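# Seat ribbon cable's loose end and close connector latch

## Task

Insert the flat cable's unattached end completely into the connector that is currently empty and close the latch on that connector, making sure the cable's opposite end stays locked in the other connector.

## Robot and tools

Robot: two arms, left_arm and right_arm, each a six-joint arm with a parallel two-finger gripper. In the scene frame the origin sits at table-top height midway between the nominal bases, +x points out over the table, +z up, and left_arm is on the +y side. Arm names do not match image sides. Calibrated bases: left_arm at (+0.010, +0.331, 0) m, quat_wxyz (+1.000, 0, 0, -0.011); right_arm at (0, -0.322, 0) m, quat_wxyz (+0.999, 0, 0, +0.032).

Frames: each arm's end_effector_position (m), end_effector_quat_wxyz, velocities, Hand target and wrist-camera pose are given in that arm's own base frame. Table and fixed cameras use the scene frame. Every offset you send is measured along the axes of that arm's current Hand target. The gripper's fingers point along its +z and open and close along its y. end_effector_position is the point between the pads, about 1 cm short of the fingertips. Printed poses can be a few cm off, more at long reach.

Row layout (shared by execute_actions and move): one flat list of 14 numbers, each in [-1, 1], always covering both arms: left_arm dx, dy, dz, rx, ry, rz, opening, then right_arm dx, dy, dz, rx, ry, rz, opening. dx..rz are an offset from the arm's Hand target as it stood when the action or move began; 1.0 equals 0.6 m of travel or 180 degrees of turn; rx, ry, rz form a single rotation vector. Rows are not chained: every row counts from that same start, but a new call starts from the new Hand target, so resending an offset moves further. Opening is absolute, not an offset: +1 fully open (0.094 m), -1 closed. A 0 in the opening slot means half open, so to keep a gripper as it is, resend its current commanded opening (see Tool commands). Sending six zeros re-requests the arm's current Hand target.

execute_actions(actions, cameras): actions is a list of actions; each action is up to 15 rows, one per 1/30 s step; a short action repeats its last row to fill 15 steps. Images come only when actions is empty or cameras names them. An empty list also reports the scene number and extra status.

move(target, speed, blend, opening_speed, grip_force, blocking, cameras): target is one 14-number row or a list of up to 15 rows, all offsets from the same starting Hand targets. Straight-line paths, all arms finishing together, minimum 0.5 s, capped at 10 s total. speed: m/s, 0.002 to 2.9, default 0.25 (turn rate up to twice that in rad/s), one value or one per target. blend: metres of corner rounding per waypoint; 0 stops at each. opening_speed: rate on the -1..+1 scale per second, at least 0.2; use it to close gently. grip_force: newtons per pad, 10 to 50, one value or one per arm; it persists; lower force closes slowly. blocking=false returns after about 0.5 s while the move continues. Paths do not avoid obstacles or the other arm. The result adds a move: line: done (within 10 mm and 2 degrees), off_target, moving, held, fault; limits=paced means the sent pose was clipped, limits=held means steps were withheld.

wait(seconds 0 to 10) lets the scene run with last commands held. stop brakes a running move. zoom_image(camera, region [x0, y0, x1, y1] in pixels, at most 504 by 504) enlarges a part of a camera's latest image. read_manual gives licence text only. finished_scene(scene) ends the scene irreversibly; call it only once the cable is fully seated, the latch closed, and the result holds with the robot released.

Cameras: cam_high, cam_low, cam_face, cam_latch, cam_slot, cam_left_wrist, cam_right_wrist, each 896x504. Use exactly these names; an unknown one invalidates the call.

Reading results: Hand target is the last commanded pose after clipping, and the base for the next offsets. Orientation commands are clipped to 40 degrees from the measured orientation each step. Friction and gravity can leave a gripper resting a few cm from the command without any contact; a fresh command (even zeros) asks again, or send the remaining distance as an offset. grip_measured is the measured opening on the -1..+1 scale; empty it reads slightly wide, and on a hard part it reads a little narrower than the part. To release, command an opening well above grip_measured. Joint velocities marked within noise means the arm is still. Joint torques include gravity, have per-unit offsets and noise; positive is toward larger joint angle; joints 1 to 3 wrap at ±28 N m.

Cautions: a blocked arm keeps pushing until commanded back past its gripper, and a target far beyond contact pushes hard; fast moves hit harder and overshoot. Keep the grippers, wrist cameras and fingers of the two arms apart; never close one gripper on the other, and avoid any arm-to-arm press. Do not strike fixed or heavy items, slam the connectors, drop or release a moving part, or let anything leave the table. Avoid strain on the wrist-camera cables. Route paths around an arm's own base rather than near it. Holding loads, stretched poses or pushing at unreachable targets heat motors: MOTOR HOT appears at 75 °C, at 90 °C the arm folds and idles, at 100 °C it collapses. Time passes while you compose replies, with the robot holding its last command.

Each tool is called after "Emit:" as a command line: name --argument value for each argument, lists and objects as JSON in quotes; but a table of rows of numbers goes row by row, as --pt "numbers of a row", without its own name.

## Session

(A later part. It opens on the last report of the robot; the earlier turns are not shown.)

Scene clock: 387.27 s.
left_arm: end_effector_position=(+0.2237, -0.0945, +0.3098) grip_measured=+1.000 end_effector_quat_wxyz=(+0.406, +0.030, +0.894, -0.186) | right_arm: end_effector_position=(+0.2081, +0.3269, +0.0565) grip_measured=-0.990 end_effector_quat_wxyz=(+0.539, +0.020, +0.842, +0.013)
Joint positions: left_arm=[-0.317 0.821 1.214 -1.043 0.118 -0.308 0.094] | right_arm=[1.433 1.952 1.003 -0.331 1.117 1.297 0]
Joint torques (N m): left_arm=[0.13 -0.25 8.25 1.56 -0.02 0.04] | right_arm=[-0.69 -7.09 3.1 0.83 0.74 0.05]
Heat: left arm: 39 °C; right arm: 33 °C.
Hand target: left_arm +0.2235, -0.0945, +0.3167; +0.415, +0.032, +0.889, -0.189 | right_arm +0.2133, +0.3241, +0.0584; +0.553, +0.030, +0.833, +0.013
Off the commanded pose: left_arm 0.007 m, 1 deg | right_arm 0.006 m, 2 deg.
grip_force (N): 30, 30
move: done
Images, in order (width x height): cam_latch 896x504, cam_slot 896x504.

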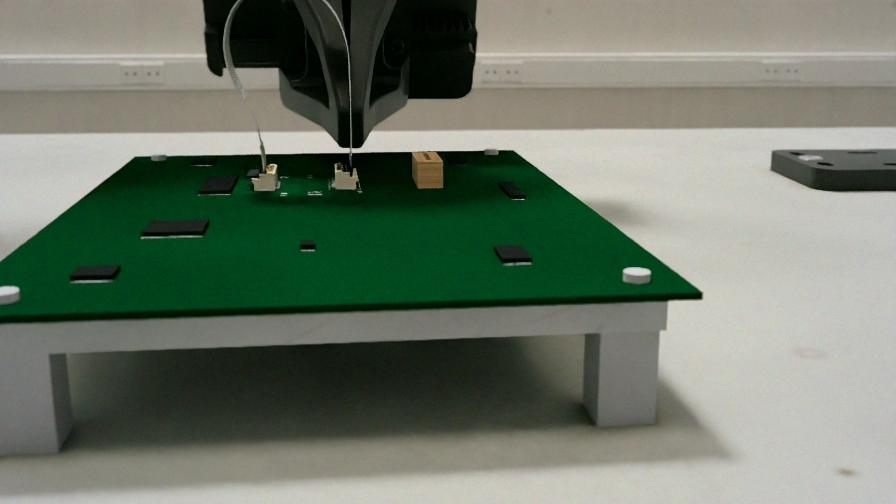

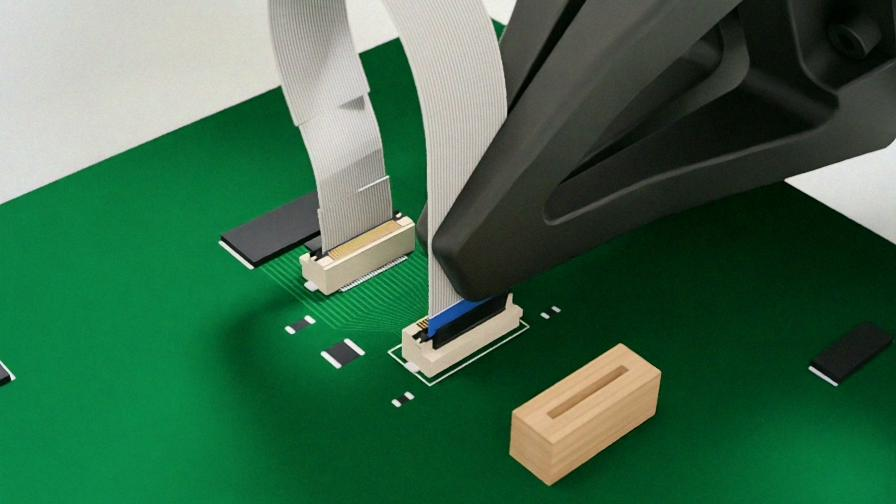

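Emit:
move --target '[0,0,0,0,0,0,1,0.0001,-0.0017,0.0001,0,0,0,-1]' --speed 0.06

Scene clock: 390.10 s.
left_arm: end_effector_position=(+0.2237, -0.0945, +0.3098) grip_measured=+1.000 end_effector_quat_wxyz=(+0.406, +0.030, +0.894, -0.186) | right_arm: end_effector_position=(+0.2081, +0.3260, +0.0555) grip_measured=-0.990 end_effector_quat_wxyz=(+0.539, +0.019, +0.842, +0.013)
Joint positions: left_arm=[-0.317 0.821 1.214 -1.043 0.118 -0.308 0.094] | right_arm=[1.433 1.952 0.997 -0.323 1.118 1.295 0]
Joint torques (N m): left_arm=[-0.02 -0.24 8.46 1.56 -0.02 0] | right_arm=[-0.73 -7.27 3.21 0.79 0.74 0.02]
Heat: left arm: 39 °C; right arm: 33 °C.
Hand target: left_arm +0.2235, -0.0945, +0.3167; +0.415, +0.032, +0.889, -0.189 | right_arm +0.2133, +0.3231, +0.0583; +0.553, +0.030, +0.833, +0.013
Off the commanded pose: left_arm 0.007 m, 1 deg | right_arm 0.007 m, 2 deg.
grip_force (N): 30, 30
move: done

Emit:
move --target '[0,0,0,0,0,0,1,0.0046,-0.0010,0.0019,0,0,0,-1]' --speed 0.06 --cameras '["cam_slot","cam_latch"]'

Emit:
zoom_image --camera "cam_slot" --region '[390, 250, 530, 390]'

Emit:
zoom_image --camera "cam_latch" --region '[325, 145, 385, 205]'

Scene clock: 391.97 s.
left_arm: end_effector_position=(+0.2237, -0.0945, +0.3098) grip_measured=+1.000 end_effector_quat_wxyz=(+0.406, +0.030, +0.894, -0.186) | right_arm: end_effector_position=(+0.2081, +0.3261, +0.0548) grip_measured=-0.990 end_effector_quat_wxyz=(+0.539, +0.021, +0.842, +0.016)
Joint positions: left_arm=[-0.317 0.821 1.214 -1.043 0.118 -0.308 0.094] | right_arm=[1.433 1.952 0.991 -0.31 1.118 1.295 0]
Joint torques (N m): left_arm=[0.1 -0.14 8.32 1.56 0 0.05] | right_arm=[-0.73 -6.79 3.1 0.82 0.74 0.03]
Heat: left arm: 39 °C; right arm: 33 °C.
Hand target: left_arm +0.2235, -0.0945, +0.3167; +0.415, +0.032, +0.889, -0.189 | right_arm +0.2133, +0.3227, +0.0553; +0.553, +0.030, +0.833, +0.013
Off the commanded pose: left_arm 0.007 m, 1 deg | right_arm 0.006 m, 2 deg.
grip_force (N): 30, 30
move: done
Images, in order (width x height): cam_latch 896x504, cam_slot 896x504.

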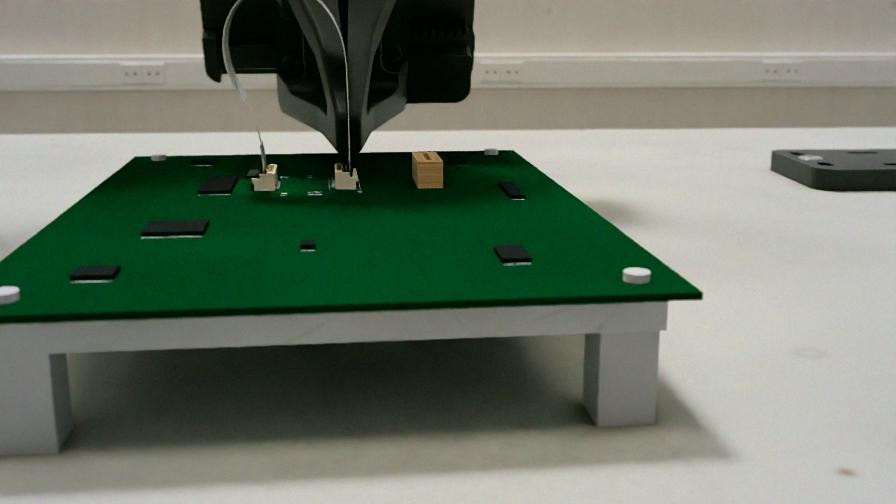

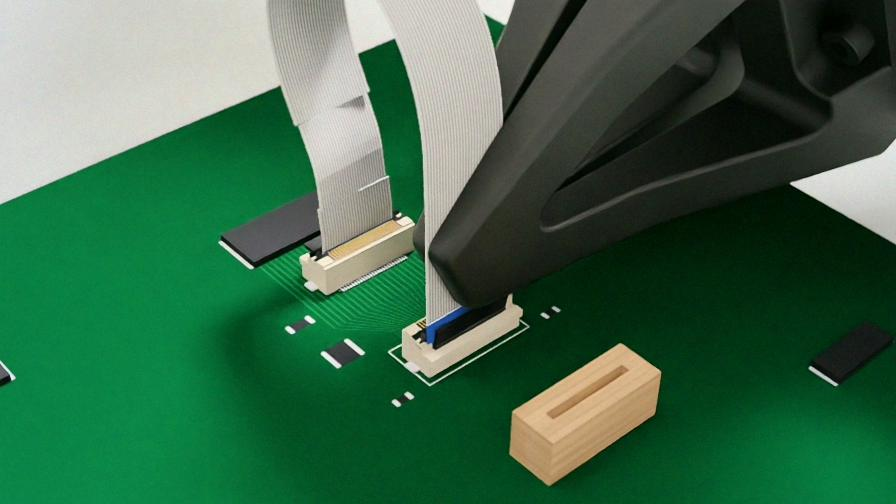

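Scaled by 3.600 from the camera's 896x504 image, which has a finer 1280x720 frame.

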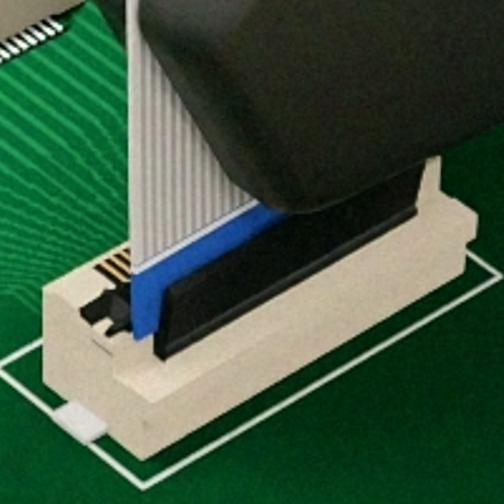

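Scaled by 8.400 from the camera's 896x504 image, which has a finer 1280x720 frame.

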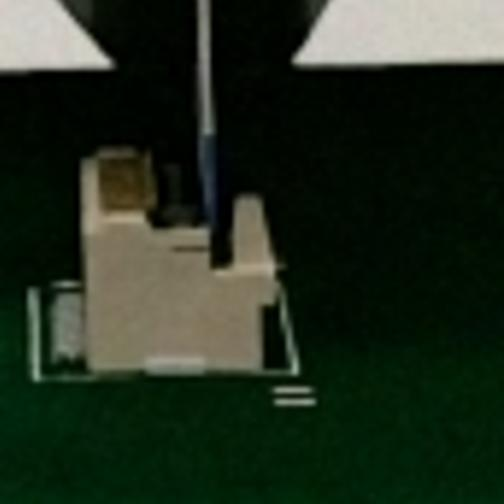

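Emit:
move --target '[0,0,0,0,0,0,1,-0.0047,-0.0017,-0.0019,0,0,0,-1]' --speed 0.06 --cameras '["cam_slot","cam_latch"]'

Emit:
zoom_image --camera "cam_slot" --region '[390, 250, 530, 390]'

Emit:
zoom_image --camera "cam_latch" --region '[325, 145, 385, 205]'

Scene clock: 394.63 s.
left_arm: end_effector_position=(+0.2237, -0.0945, +0.3098) grip_measured=+1.000 end_effector_quat_wxyz=(+0.406, +0.030, +0.894, -0.186) | right_arm: end_effector_position=(+0.2081, +0.3261, +0.0548) grip_measured=-0.990 end_effector_quat_wxyz=(+0.539, +0.021, +0.842, +0.016)
Joint positions: left_arm=[-0.317 0.821 1.214 -1.043 0.118 -0.308 0.094] | right_arm=[1.433 1.952 0.991 -0.31 1.118 1.294 0]
Joint torques (N m): left_arm=[0.12 -0.23 8.2 1.59 -0.05 0.02] | right_arm=[-0.77 -7.6 2.95 0.74 0.74 0.02]
Heat: left arm: 39 °C; right arm: 33 °C.
Hand target: left_arm +0.2235, -0.0945, +0.3167; +0.415, +0.032, +0.889, -0.189 | right_arm +0.2133, +0.3215, +0.0583; +0.553, +0.030, +0.833, +0.013
Off the commanded pose: left_arm 0.007 m, 1 deg | right_arm 0.008 m, 2 deg.
grip_force (N): 30, 30
move: done
Images, in order (width x height): cam_latch 896x504, cam_slot 896x504.

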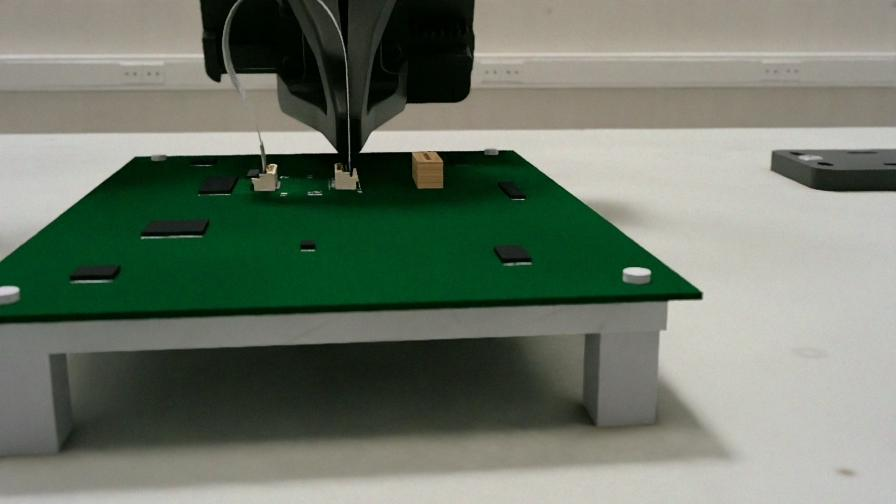

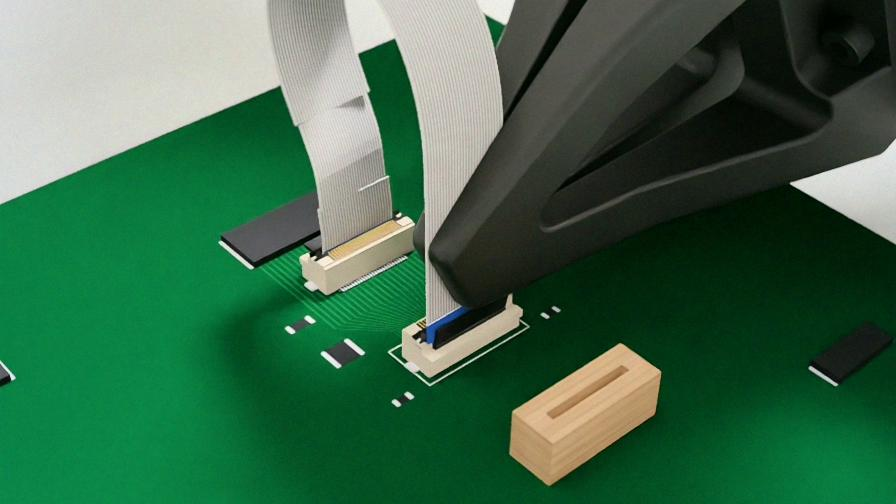

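Scaled by 3.600 from the camera's 896x504 image, which has a finer 1280x720 frame.

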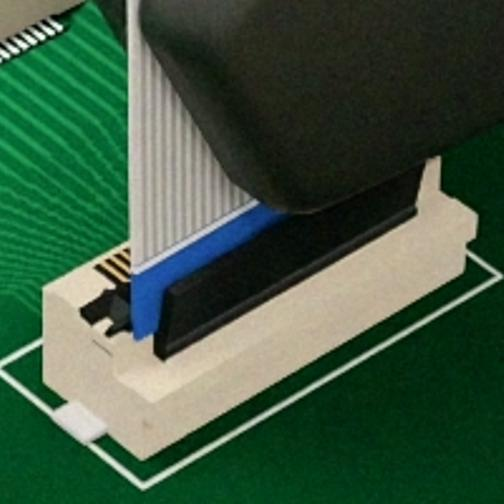

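Scaled by 8.400 from the camera's 896x504 image, which has a finer 1280x720 frame.

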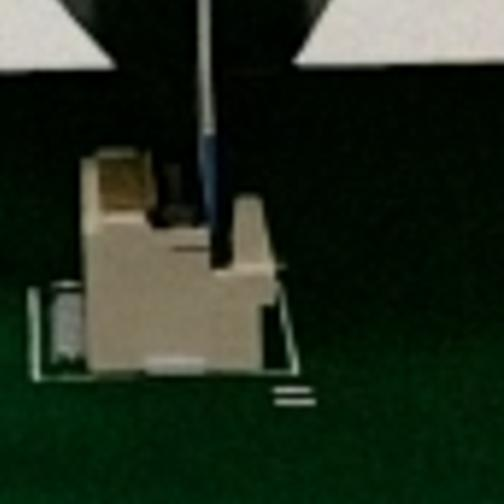

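Emit:
move --target '[0,0,0,0,0,0,1,-0.0076,-0.0014,-0.0033,0,0,0,-1]' --speed 0.06

Scene clock: 396.43 s.
left_arm: end_effector_position=(+0.2237, -0.0945, +0.3098) grip_measured=+1.000 end_effector_quat_wxyz=(+0.406, +0.030, +0.894, -0.186) | right_arm: end_effector_position=(+0.2081, +0.3261, +0.0548) grip_measured=-0.990 end_effector_quat_wxyz=(+0.539, +0.020, +0.842, +0.015)
Joint positions: left_arm=[-0.317 0.821 1.214 -1.043 0.118 -0.308 0.094] | right_arm=[1.433 1.952 0.991 -0.31 1.118 1.292 0]
Joint torques (N m): left_arm=[0.05 -0.34 8.1 1.61 -0.02 0.02] | right_arm=[-0.8 -8.77 3 0.6 0.74 0.02]
Heat: left arm: 39 °C; right arm: 33 °C.
Hand target: left_arm +0.2235, -0.0945, +0.3167; +0.415, +0.032, +0.889, -0.189 | right_arm +0.2132, +0.3204, +0.0632; +0.553, +0.030, +0.833, +0.013
Off the commanded pose: left_arm 0.007 m, 1 deg | right_arm 0.011 m, 2 deg.
grip_force (N): 30, 30
move: off_target (right_arm)

Emit:
move --target '[0,0,0,0,0,0,1,-0.0084,0.0005,-0.0035,0,0,0,-1]' --speed 0.06 --cameras '["cam_slot","cam_latch"]'

Emit:
zoom_image --camera "cam_slot" --region '[390, 250, 530, 390]'

Emit:
zoom_image --camera "cam_latch" --region '[325, 145, 385, 205]'

Scene clock: 398.27 s.
left_arm: end_effector_position=(+0.2237, -0.0945, +0.3098) grip_measured=+1.000 end_effector_quat_wxyz=(+0.406, +0.030, +0.894, -0.186) | right_arm: end_effector_position=(+0.2080, +0.3258, +0.0546) grip_measured=-0.990 end_effector_quat_wxyz=(+0.539, +0.019, +0.842, +0.014)
Joint positions: left_arm=[-0.317 0.821 1.214 -1.043 0.118 -0.308 0.094] | right_arm=[1.433 1.952 0.991 -0.313 1.118 1.29 0]
Joint torques (N m): left_arm=[0.05 -0.2 8.29 1.58 -0.03 0.04] | right_arm=[-0.84 -9.85 3.49 0.45 0.74 0.03]
Heat: left arm: 39 °C; right arm: 33 °C.
Hand target: left_arm +0.2235, -0.0945, +0.3167; +0.415, +0.032, +0.889, -0.189 | right_arm +0.2132, +0.3204, +0.0686; +0.553, +0.030, +0.833, +0.013
Off the commanded pose: left_arm 0.007 m, 1 deg | right_arm 0.016 m, 2 deg.
grip_force (N): 30, 30
move: off_target (right_arm)
Images, in order (width x height): cam_latch 896x504, cam_slot 896x504.

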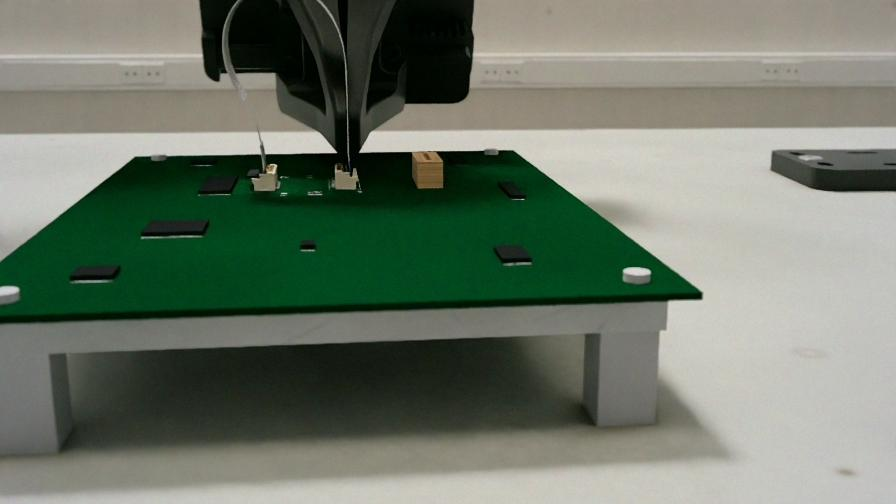

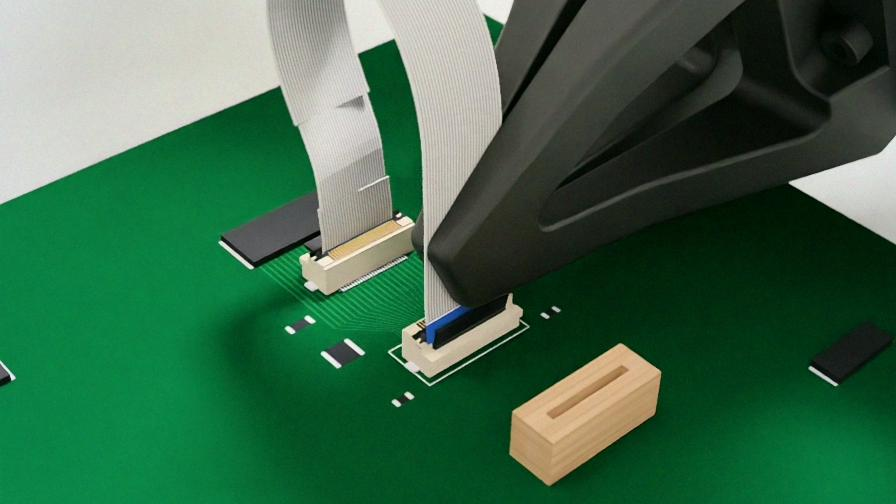

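Scaled by 3.600 from the camera's 896x504 image, which has a finer 1280x720 frame.

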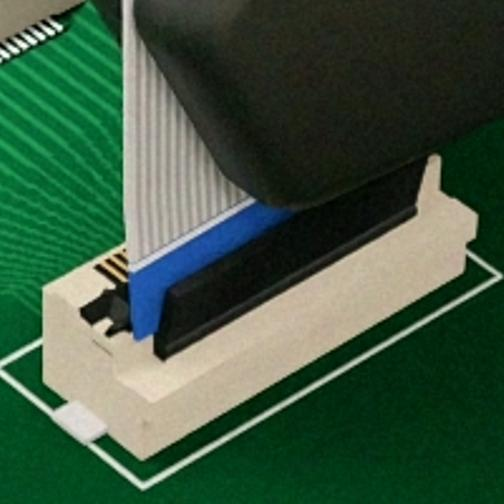

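Scaled by 8.400 from the camera's 896x504 image, which has a finer 1280x720 frame.

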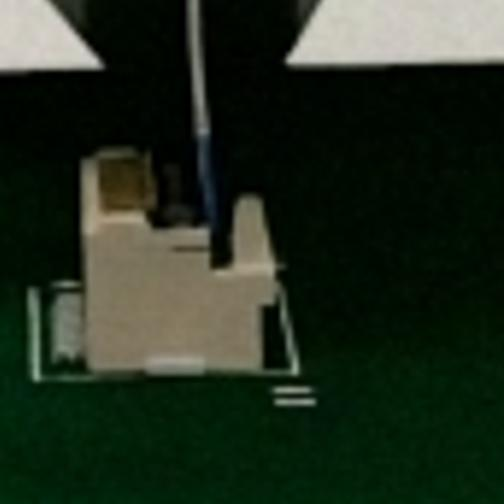

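Emit:
move --target '[0,0,0,0,0,0,1,-0.0060,0.0003,-0.0026,0,0,0,-1]' --speed 0.06

Scene clock: 399.57 s.
left_arm: end_effector_position=(+0.2237, -0.0945, +0.3098) grip_measured=+1.000 end_effector_quat_wxyz=(+0.406, +0.030, +0.894, -0.186) | right_arm: end_effector_position=(+0.2079, +0.3248, +0.0552) grip_measured=-0.990 end_effector_quat_wxyz=(+0.539, +0.017, +0.842, +0.011)
Joint positions: left_arm=[-0.317 0.821 1.214 -1.043 0.118 -0.308 0.094] | right_arm=[1.433 1.949 0.991 -0.321 1.119 1.29 0]
Joint torques (N m): left_arm=[-0.01 -0.38 8.24 1.57 -0.03 0.06] | right_arm=[-0.83 -10.4 3.89 0.39 0.74 0.03]
Heat: left arm: 39 °C; right arm: 33 °C.
Hand target: left_arm +0.2235, -0.0945, +0.3167; +0.415, +0.032, +0.889, -0.189 | right_arm +0.2132, +0.3203, +0.0725; +0.553, +0.030, +0.833, +0.013
Off the commanded pose: left_arm 0.007 m, 1 deg | right_arm 0.019 m, 2 deg.
grip_force (N): 30, 30
move: off_target (right_arm)

Emit:
move --target '[0,0,0,0,0,0,1,-0.0038,0.0012,-0.0016,0,0,0,-1]' --speed 0.06 --cameras '["cam_slot","cam_latch"]'

Emit:
zoom_image --camera "cam_slot" --region '[390, 250, 530, 390]'

Emit:
zoom_image --camera "cam_latch" --region '[325, 145, 385, 205]'

Scene clock: 402.33 s.
left_arm: end_effector_position=(+0.2237, -0.0945, +0.3098) grip_measured=+1.000 end_effector_quat_wxyz=(+0.406, +0.030, +0.894, -0.186) | right_arm: end_effector_position=(+0.2074, +0.3213, +0.0555) grip_measured=-0.990 end_effector_quat_wxyz=(+0.538, +0.011, +0.843, +0.002)
Joint positions: left_arm=[-0.317 0.821 1.214 -1.043 0.118 -0.308 0.094] | right_arm=[1.433 1.945 0.991 -0.347 1.119 1.29 0]
Joint torques (N m): left_arm=[0.13 -0.39 8.35 1.57 -0.02 -0.01] | right_arm=[-0.81 -10.41 4.37 0.49 0.74 0.04]
Heat: left arm: 39 °C; right arm: 33 °C.
Hand target: left_arm +0.2235, -0.0945, +0.3167; +0.415, +0.032, +0.889, -0.189 | right_arm +0.2132, +0.3209, +0.0751; +0.553, +0.030, +0.833, +0.013
Off the commanded pose: left_arm 0.007 m, 1 deg | right_arm 0.020 m, 3 deg.
grip_force (N): 30, 30
move: off_target (right_arm)
Images, in order (width x height): cam_latch 896x504, cam_slot 896x504.

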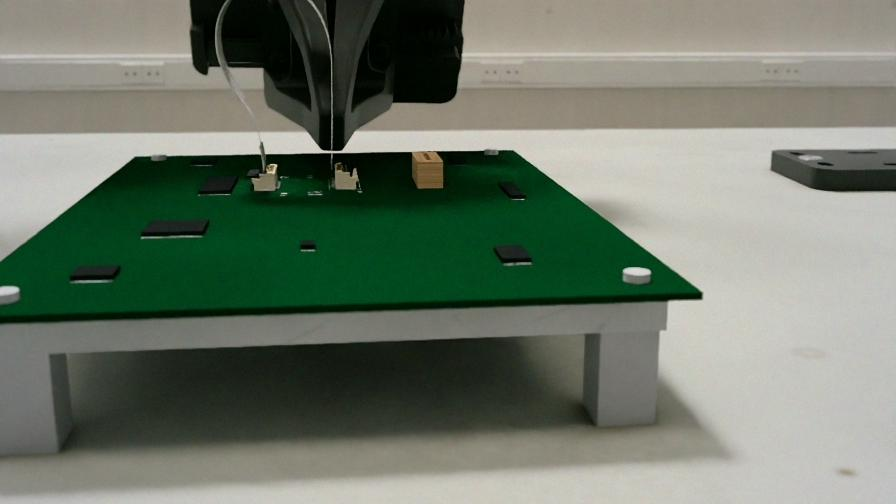

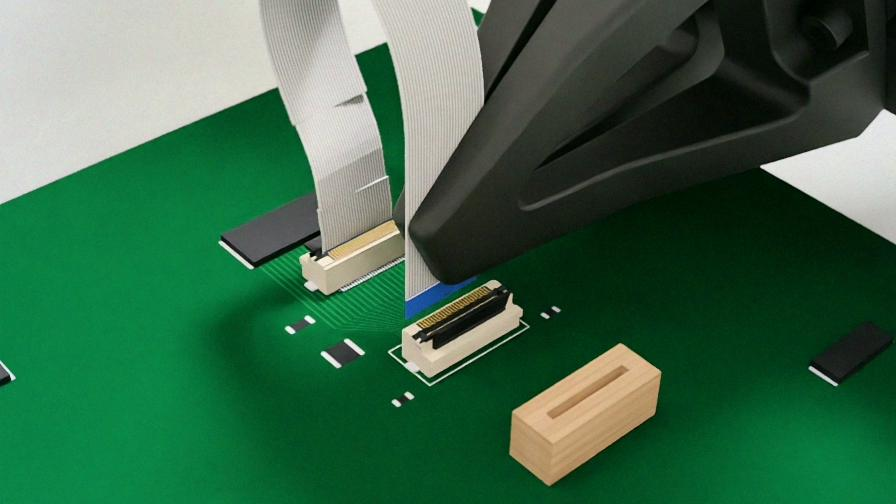

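Scaled by 3.600 from the camera's 896x504 image, which has a finer 1280x720 frame.

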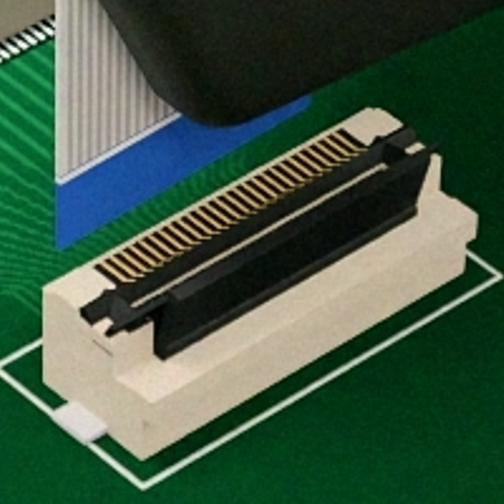

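Scaled by 8.400 from the camera's 896x504 image, which has a finer 1280x720 frame.

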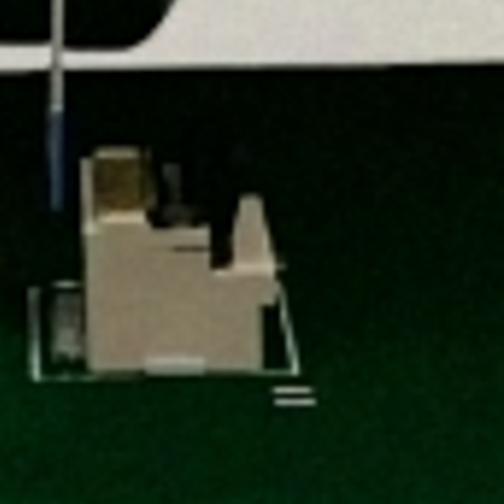

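Emit:
move --pt "0 0 0 0 0 0 1 -0.0123 0.0007 -0.0052 0 0 0 -1" --pt "0 0 0 0 0 0 1 -0.0062 0.0340 -0.0020 0 0 0 -1" --pt "0 0 0 0 0 0 1 -0.0013 0.0135 0.0008 0 0 0 -1" --pt "0 0 0 0 0 0 1 0.0185 0.0090 0.0047 0 0 0 -1" --speed 0.06 --cameras '["cam_slot","cam_latch"]'

Emit:
zoom_image --camera "cam_slot" --region '[390, 250, 530, 390]'

Emit:
zoom_image --camera "cam_latch" --region '[325, 145, 385, 205]'

Scene clock: 410.30 s.
left_arm: end_effector_position=(+0.2237, -0.0945, +0.3098) grip_measured=+1.000 end_effector_quat_wxyz=(+0.406, +0.030, +0.894, -0.186) | right_arm: end_effector_position=(+0.2083, +0.3279, +0.0619) grip_measured=-0.990 end_effector_quat_wxyz=(+0.538, +0.018, +0.842, +0.009)
Joint positions: left_arm=[-0.317 0.821 1.214 -1.043 0.118 -0.308 0.094] | right_arm=[1.433 1.946 1.024 -0.37 1.119 1.299 0]
Joint torques (N m): left_arm=[0.08 -0.23 8.29 1.6 -0.08 0.02] | right_arm=[-0.2 -7.04 3.33 0.82 0.74 0.14]
Heat: left arm: 40 °C; right arm: 34 °C.
Hand target: left_arm +0.2235, -0.0945, +0.3167; +0.415, +0.032, +0.889, -0.189 | right_arm +0.2117, +0.3269, +0.0640; +0.553, +0.030, +0.833, +0.012
Off the commanded pose: left_arm 0.007 m, 1 deg | right_arm 0.004 m, 2 deg.
grip_force (N): 30, 30
move: done
Images, in order (width x height): cam_latch 896x504, cam_slot 896x504.

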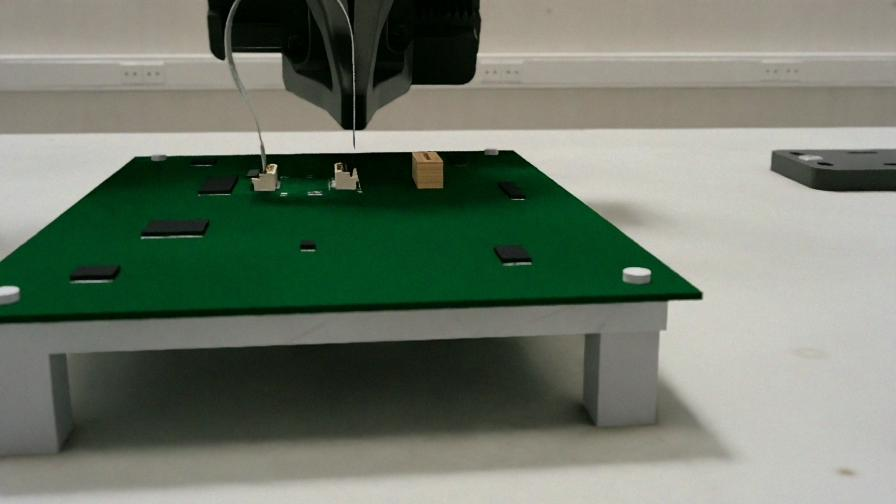

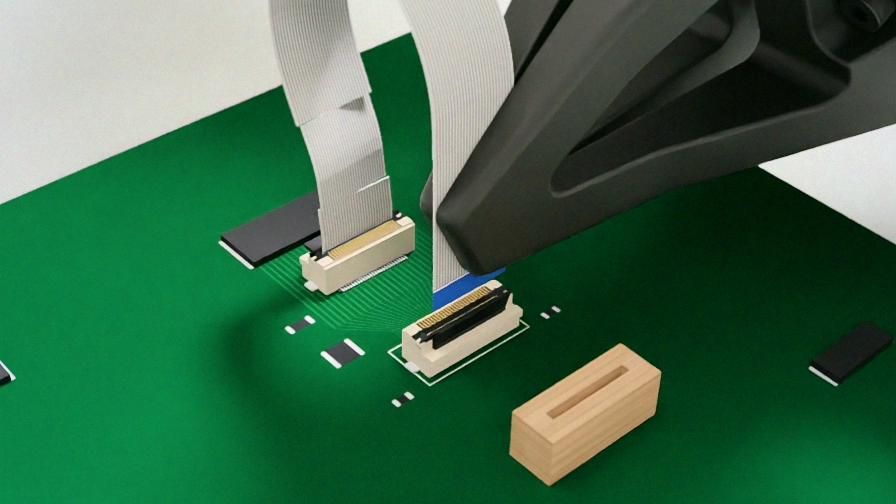

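Scaled by 3.600 from the camera's 896x504 image, which has a finer 1280x720 frame.

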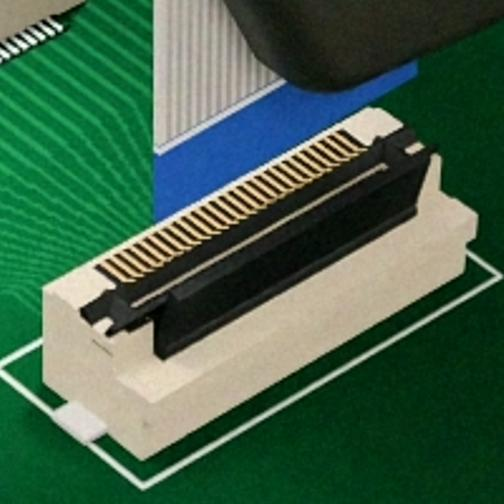

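Scaled by 8.400 from the camera's 896x504 image, which has a finer 1280x720 frame.

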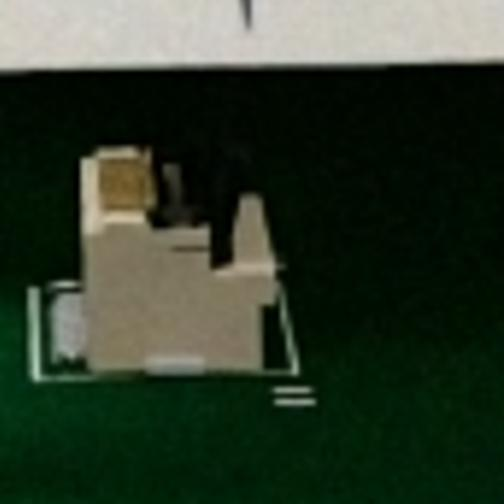

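Emit:
move --target '[0,0,0,0,0,0,1,0.0092,-0.0055,0.0041,0,0,0,-1]' --speed 0.06 --cameras '["cam_slot","cam_latch"]'

Emit:
zoom_image --camera "cam_slot" --region '[390, 250, 530, 390]'

Emit:
zoom_image --camera "cam_latch" --region '[325, 145, 385, 205]'

Scene clock: 413.13 s.
left_arm: end_effector_position=(+0.2237, -0.0945, +0.3098) grip_measured=+1.000 end_effector_quat_wxyz=(+0.406, +0.030, +0.894, -0.186) | right_arm: end_effector_position=(+0.2081, +0.3259, +0.0582) grip_measured=-0.990 end_effector_quat_wxyz=(+0.539, +0.021, +0.842, +0.013)
Joint positions: left_arm=[-0.317 0.821 1.214 -1.043 0.118 -0.308 0.094] | right_arm=[1.433 1.946 1.002 -0.338 1.119 1.3 0]
Joint torques (N m): left_arm=[0.1 -0.09 8.34 1.57 -0.01 0.03] | right_arm=[-0.29 -6.49 3.23 0.83 0.74 0.11]
Heat: left arm: 40 °C; right arm: 34 °C.
Hand target: left_arm +0.2235, -0.0945, +0.3167; +0.415, +0.032, +0.889, -0.189 | right_arm +0.2117, +0.3240, +0.0578; +0.553, +0.030, +0.833, +0.013
Off the commanded pose: left_arm 0.007 m, 1 deg | right_arm 0.004 m, 2 deg.
grip_force (N): 30, 30
move: done
Images, in order (width x height): cam_latch 896x504, cam_slot 896x504.

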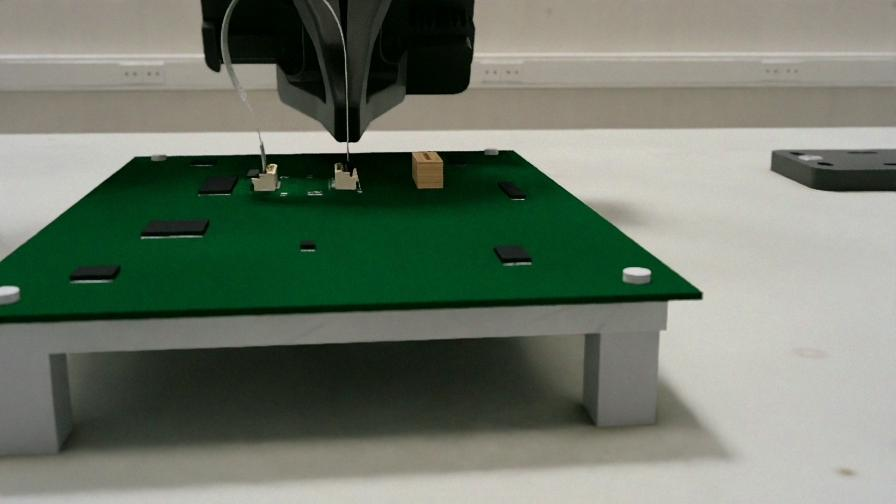

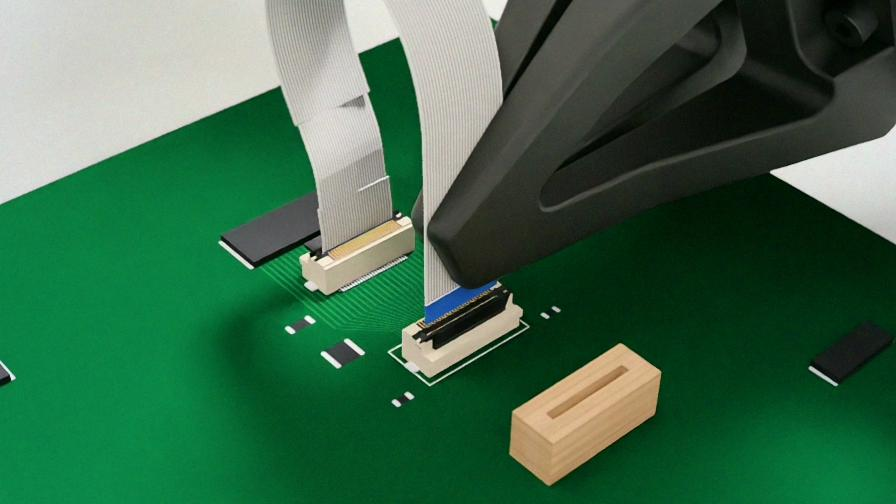

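Scaled by 3.600 from the camera's 896x504 image, which has a finer 1280x720 frame.

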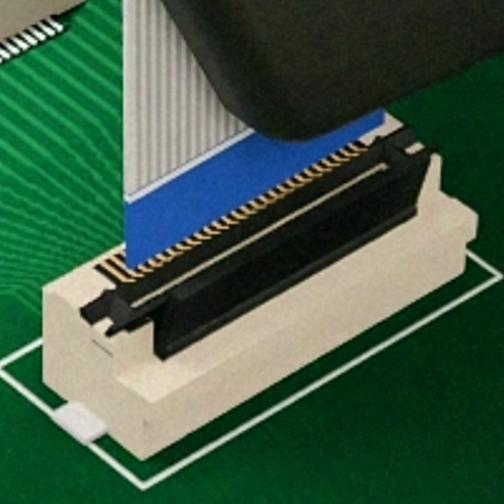

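Scaled by 8.400 from the camera's 896x504 image, which has a finer 1280x720 frame.

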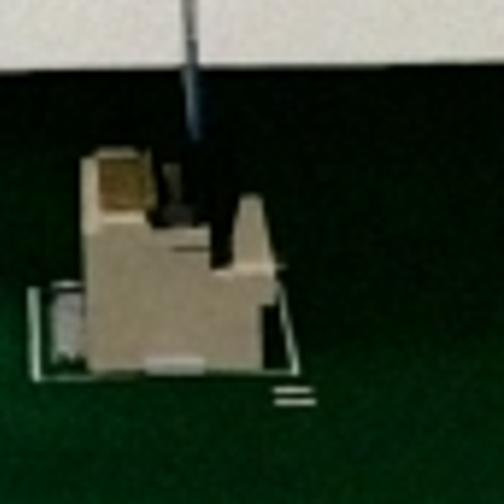

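Emit:
move --target '[0,0,0,0,0,0,1,0.0038,-0.0012,0.0016,0,0,0,-1]' --speed 0.06 --cameras '["cam_slot","cam_latch"]'

Emit:
zoom_image --camera "cam_slot" --region '[390, 250, 530, 390]'

Emit:
zoom_image --camera "cam_latch" --region '[325, 145, 385, 205]'

Scene clock: 415.33 s.
left_arm: end_effector_position=(+0.2237, -0.0945, +0.3098) grip_measured=+1.000 end_effector_quat_wxyz=(+0.406, +0.030, +0.894, -0.186) | right_arm: end_effector_position=(+0.2082, +0.3255, +0.0556) grip_measured=-0.990 end_effector_quat_wxyz=(+0.540, +0.021, +0.842, +0.013)
Joint positions: left_arm=[-0.317 0.821 1.214 -1.043 0.118 -0.308 0.094] | right_arm=[1.433 1.952 0.997 -0.326 1.12 1.3 0]
Joint torques (N m): left_arm=[0.17 -0.28 8.34 1.57 -0.01 0.01] | right_arm=[-0.32 -6.61 3.12 0.78 0.73 0.09]
Heat: left arm: 40 °C; right arm: 34 °C.
Hand target: left_arm +0.2235, -0.0945, +0.3167; +0.415, +0.032, +0.889, -0.189 | right_arm +0.2117, +0.3234, +0.0554; +0.553, +0.030, +0.833, +0.013
Off the commanded pose: left_arm 0.007 m, 1 deg | right_arm 0.004 m, 2 deg.
grip_force (N): 30, 30
move: done
Images, in order (width x height): cam_latch 896x504, cam_slot 896x504.

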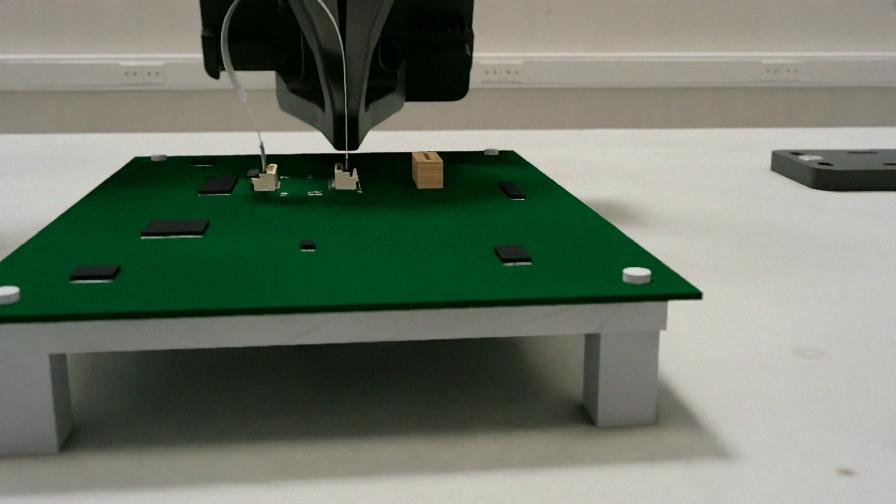

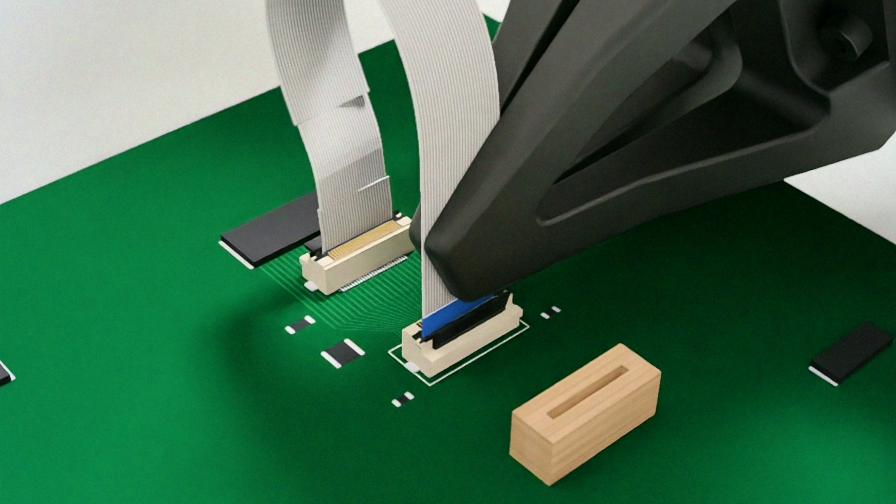

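Scaled by 3.600 from the camera's 896x504 image, which has a finer 1280x720 frame.

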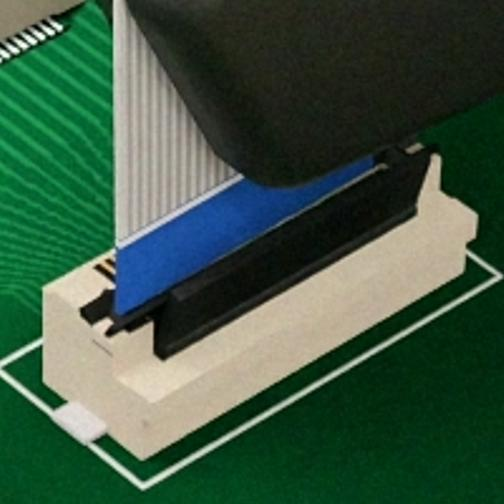

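Scaled by 8.400 from the camera's 896x504 image, which has a finer 1280x720 frame.

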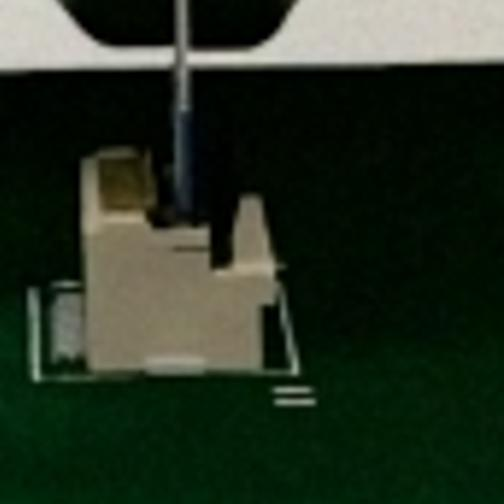

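Emit:
move --target '[0,0,0,0,0,0,1,0.0038,-0.0004,0.0016,0,0,0,-1]' --speed 0.06 --cameras '["cam_slot","cam_latch"]'

Emit:
zoom_image --camera "cam_slot" --region '[390, 250, 530, 390]'

Emit:
zoom_image --camera "cam_latch" --region '[325, 145, 385, 205]'

Scene clock: 417.10 s.
left_arm: end_effector_position=(+0.2237, -0.0945, +0.3098) grip_measured=+1.000 end_effector_quat_wxyz=(+0.406, +0.030, +0.894, -0.186) | right_arm: end_effector_position=(+0.2086, +0.3262, +0.0553) grip_measured=-0.990 end_effector_quat_wxyz=(+0.542, +0.023, +0.840, +0.014)
Joint positions: left_arm=[-0.317 0.821 1.214 -1.043 0.118 -0.308 0.094] | right_arm=[1.433 1.957 0.997 -0.317 1.125 1.3 0]
Joint torques (N m): left_arm=[0.06 -0.25 8.28 1.59 0 0.03] | right_arm=[-0.32 -6.48 2.88 0.84 0.69 0.1]
Heat: left arm: 40 °C; right arm: 34 °C.
Hand target: left_arm +0.2235, -0.0945, +0.3167; +0.415, +0.032, +0.889, -0.189 | right_arm +0.2117, +0.3233, +0.0529; +0.553, +0.030, +0.833, +0.013
Off the commanded pose: left_arm 0.007 m, 1 deg | right_arm 0.005 m, 2 deg.
grip_force (N): 30, 30
move: done
Images, in order (width x height): cam_latch 896x504, cam_slot 896x504.

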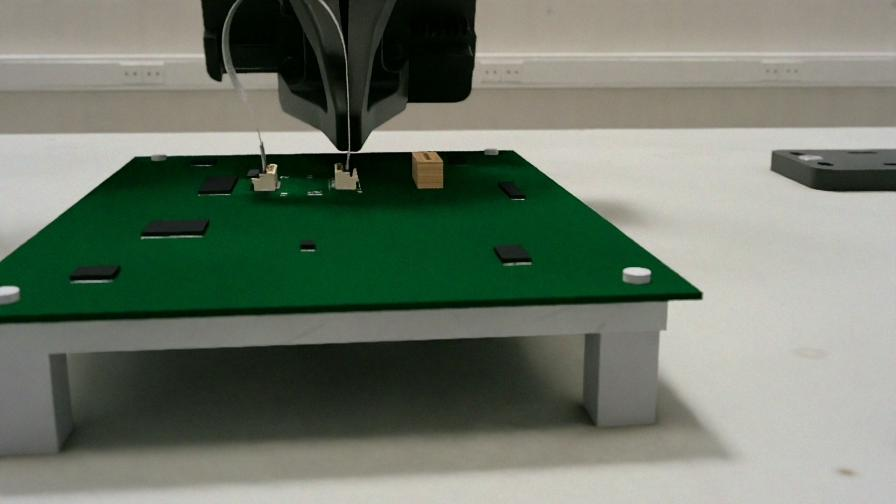

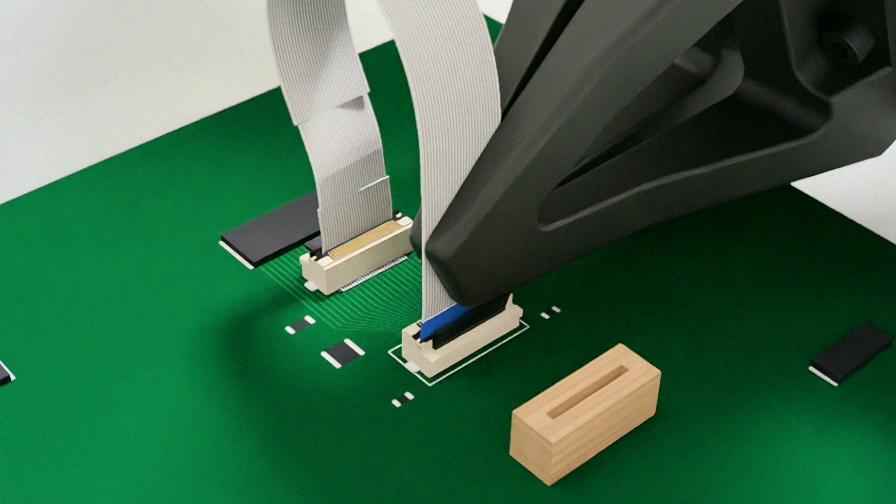

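Scaled by 3.600 from the camera's 896x504 image, which has a finer 1280x720 frame.

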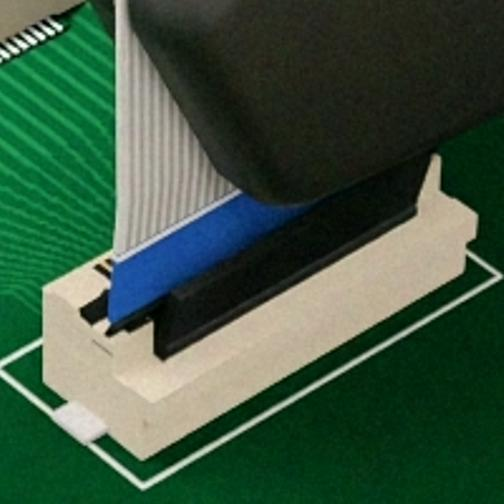

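Scaled by 8.400 from the camera's 896x504 image, which has a finer 1280x720 frame.

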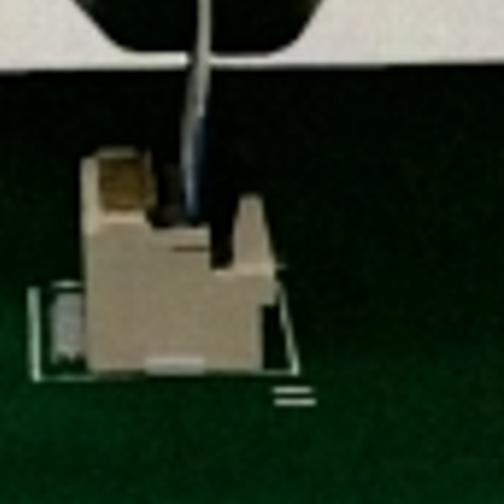

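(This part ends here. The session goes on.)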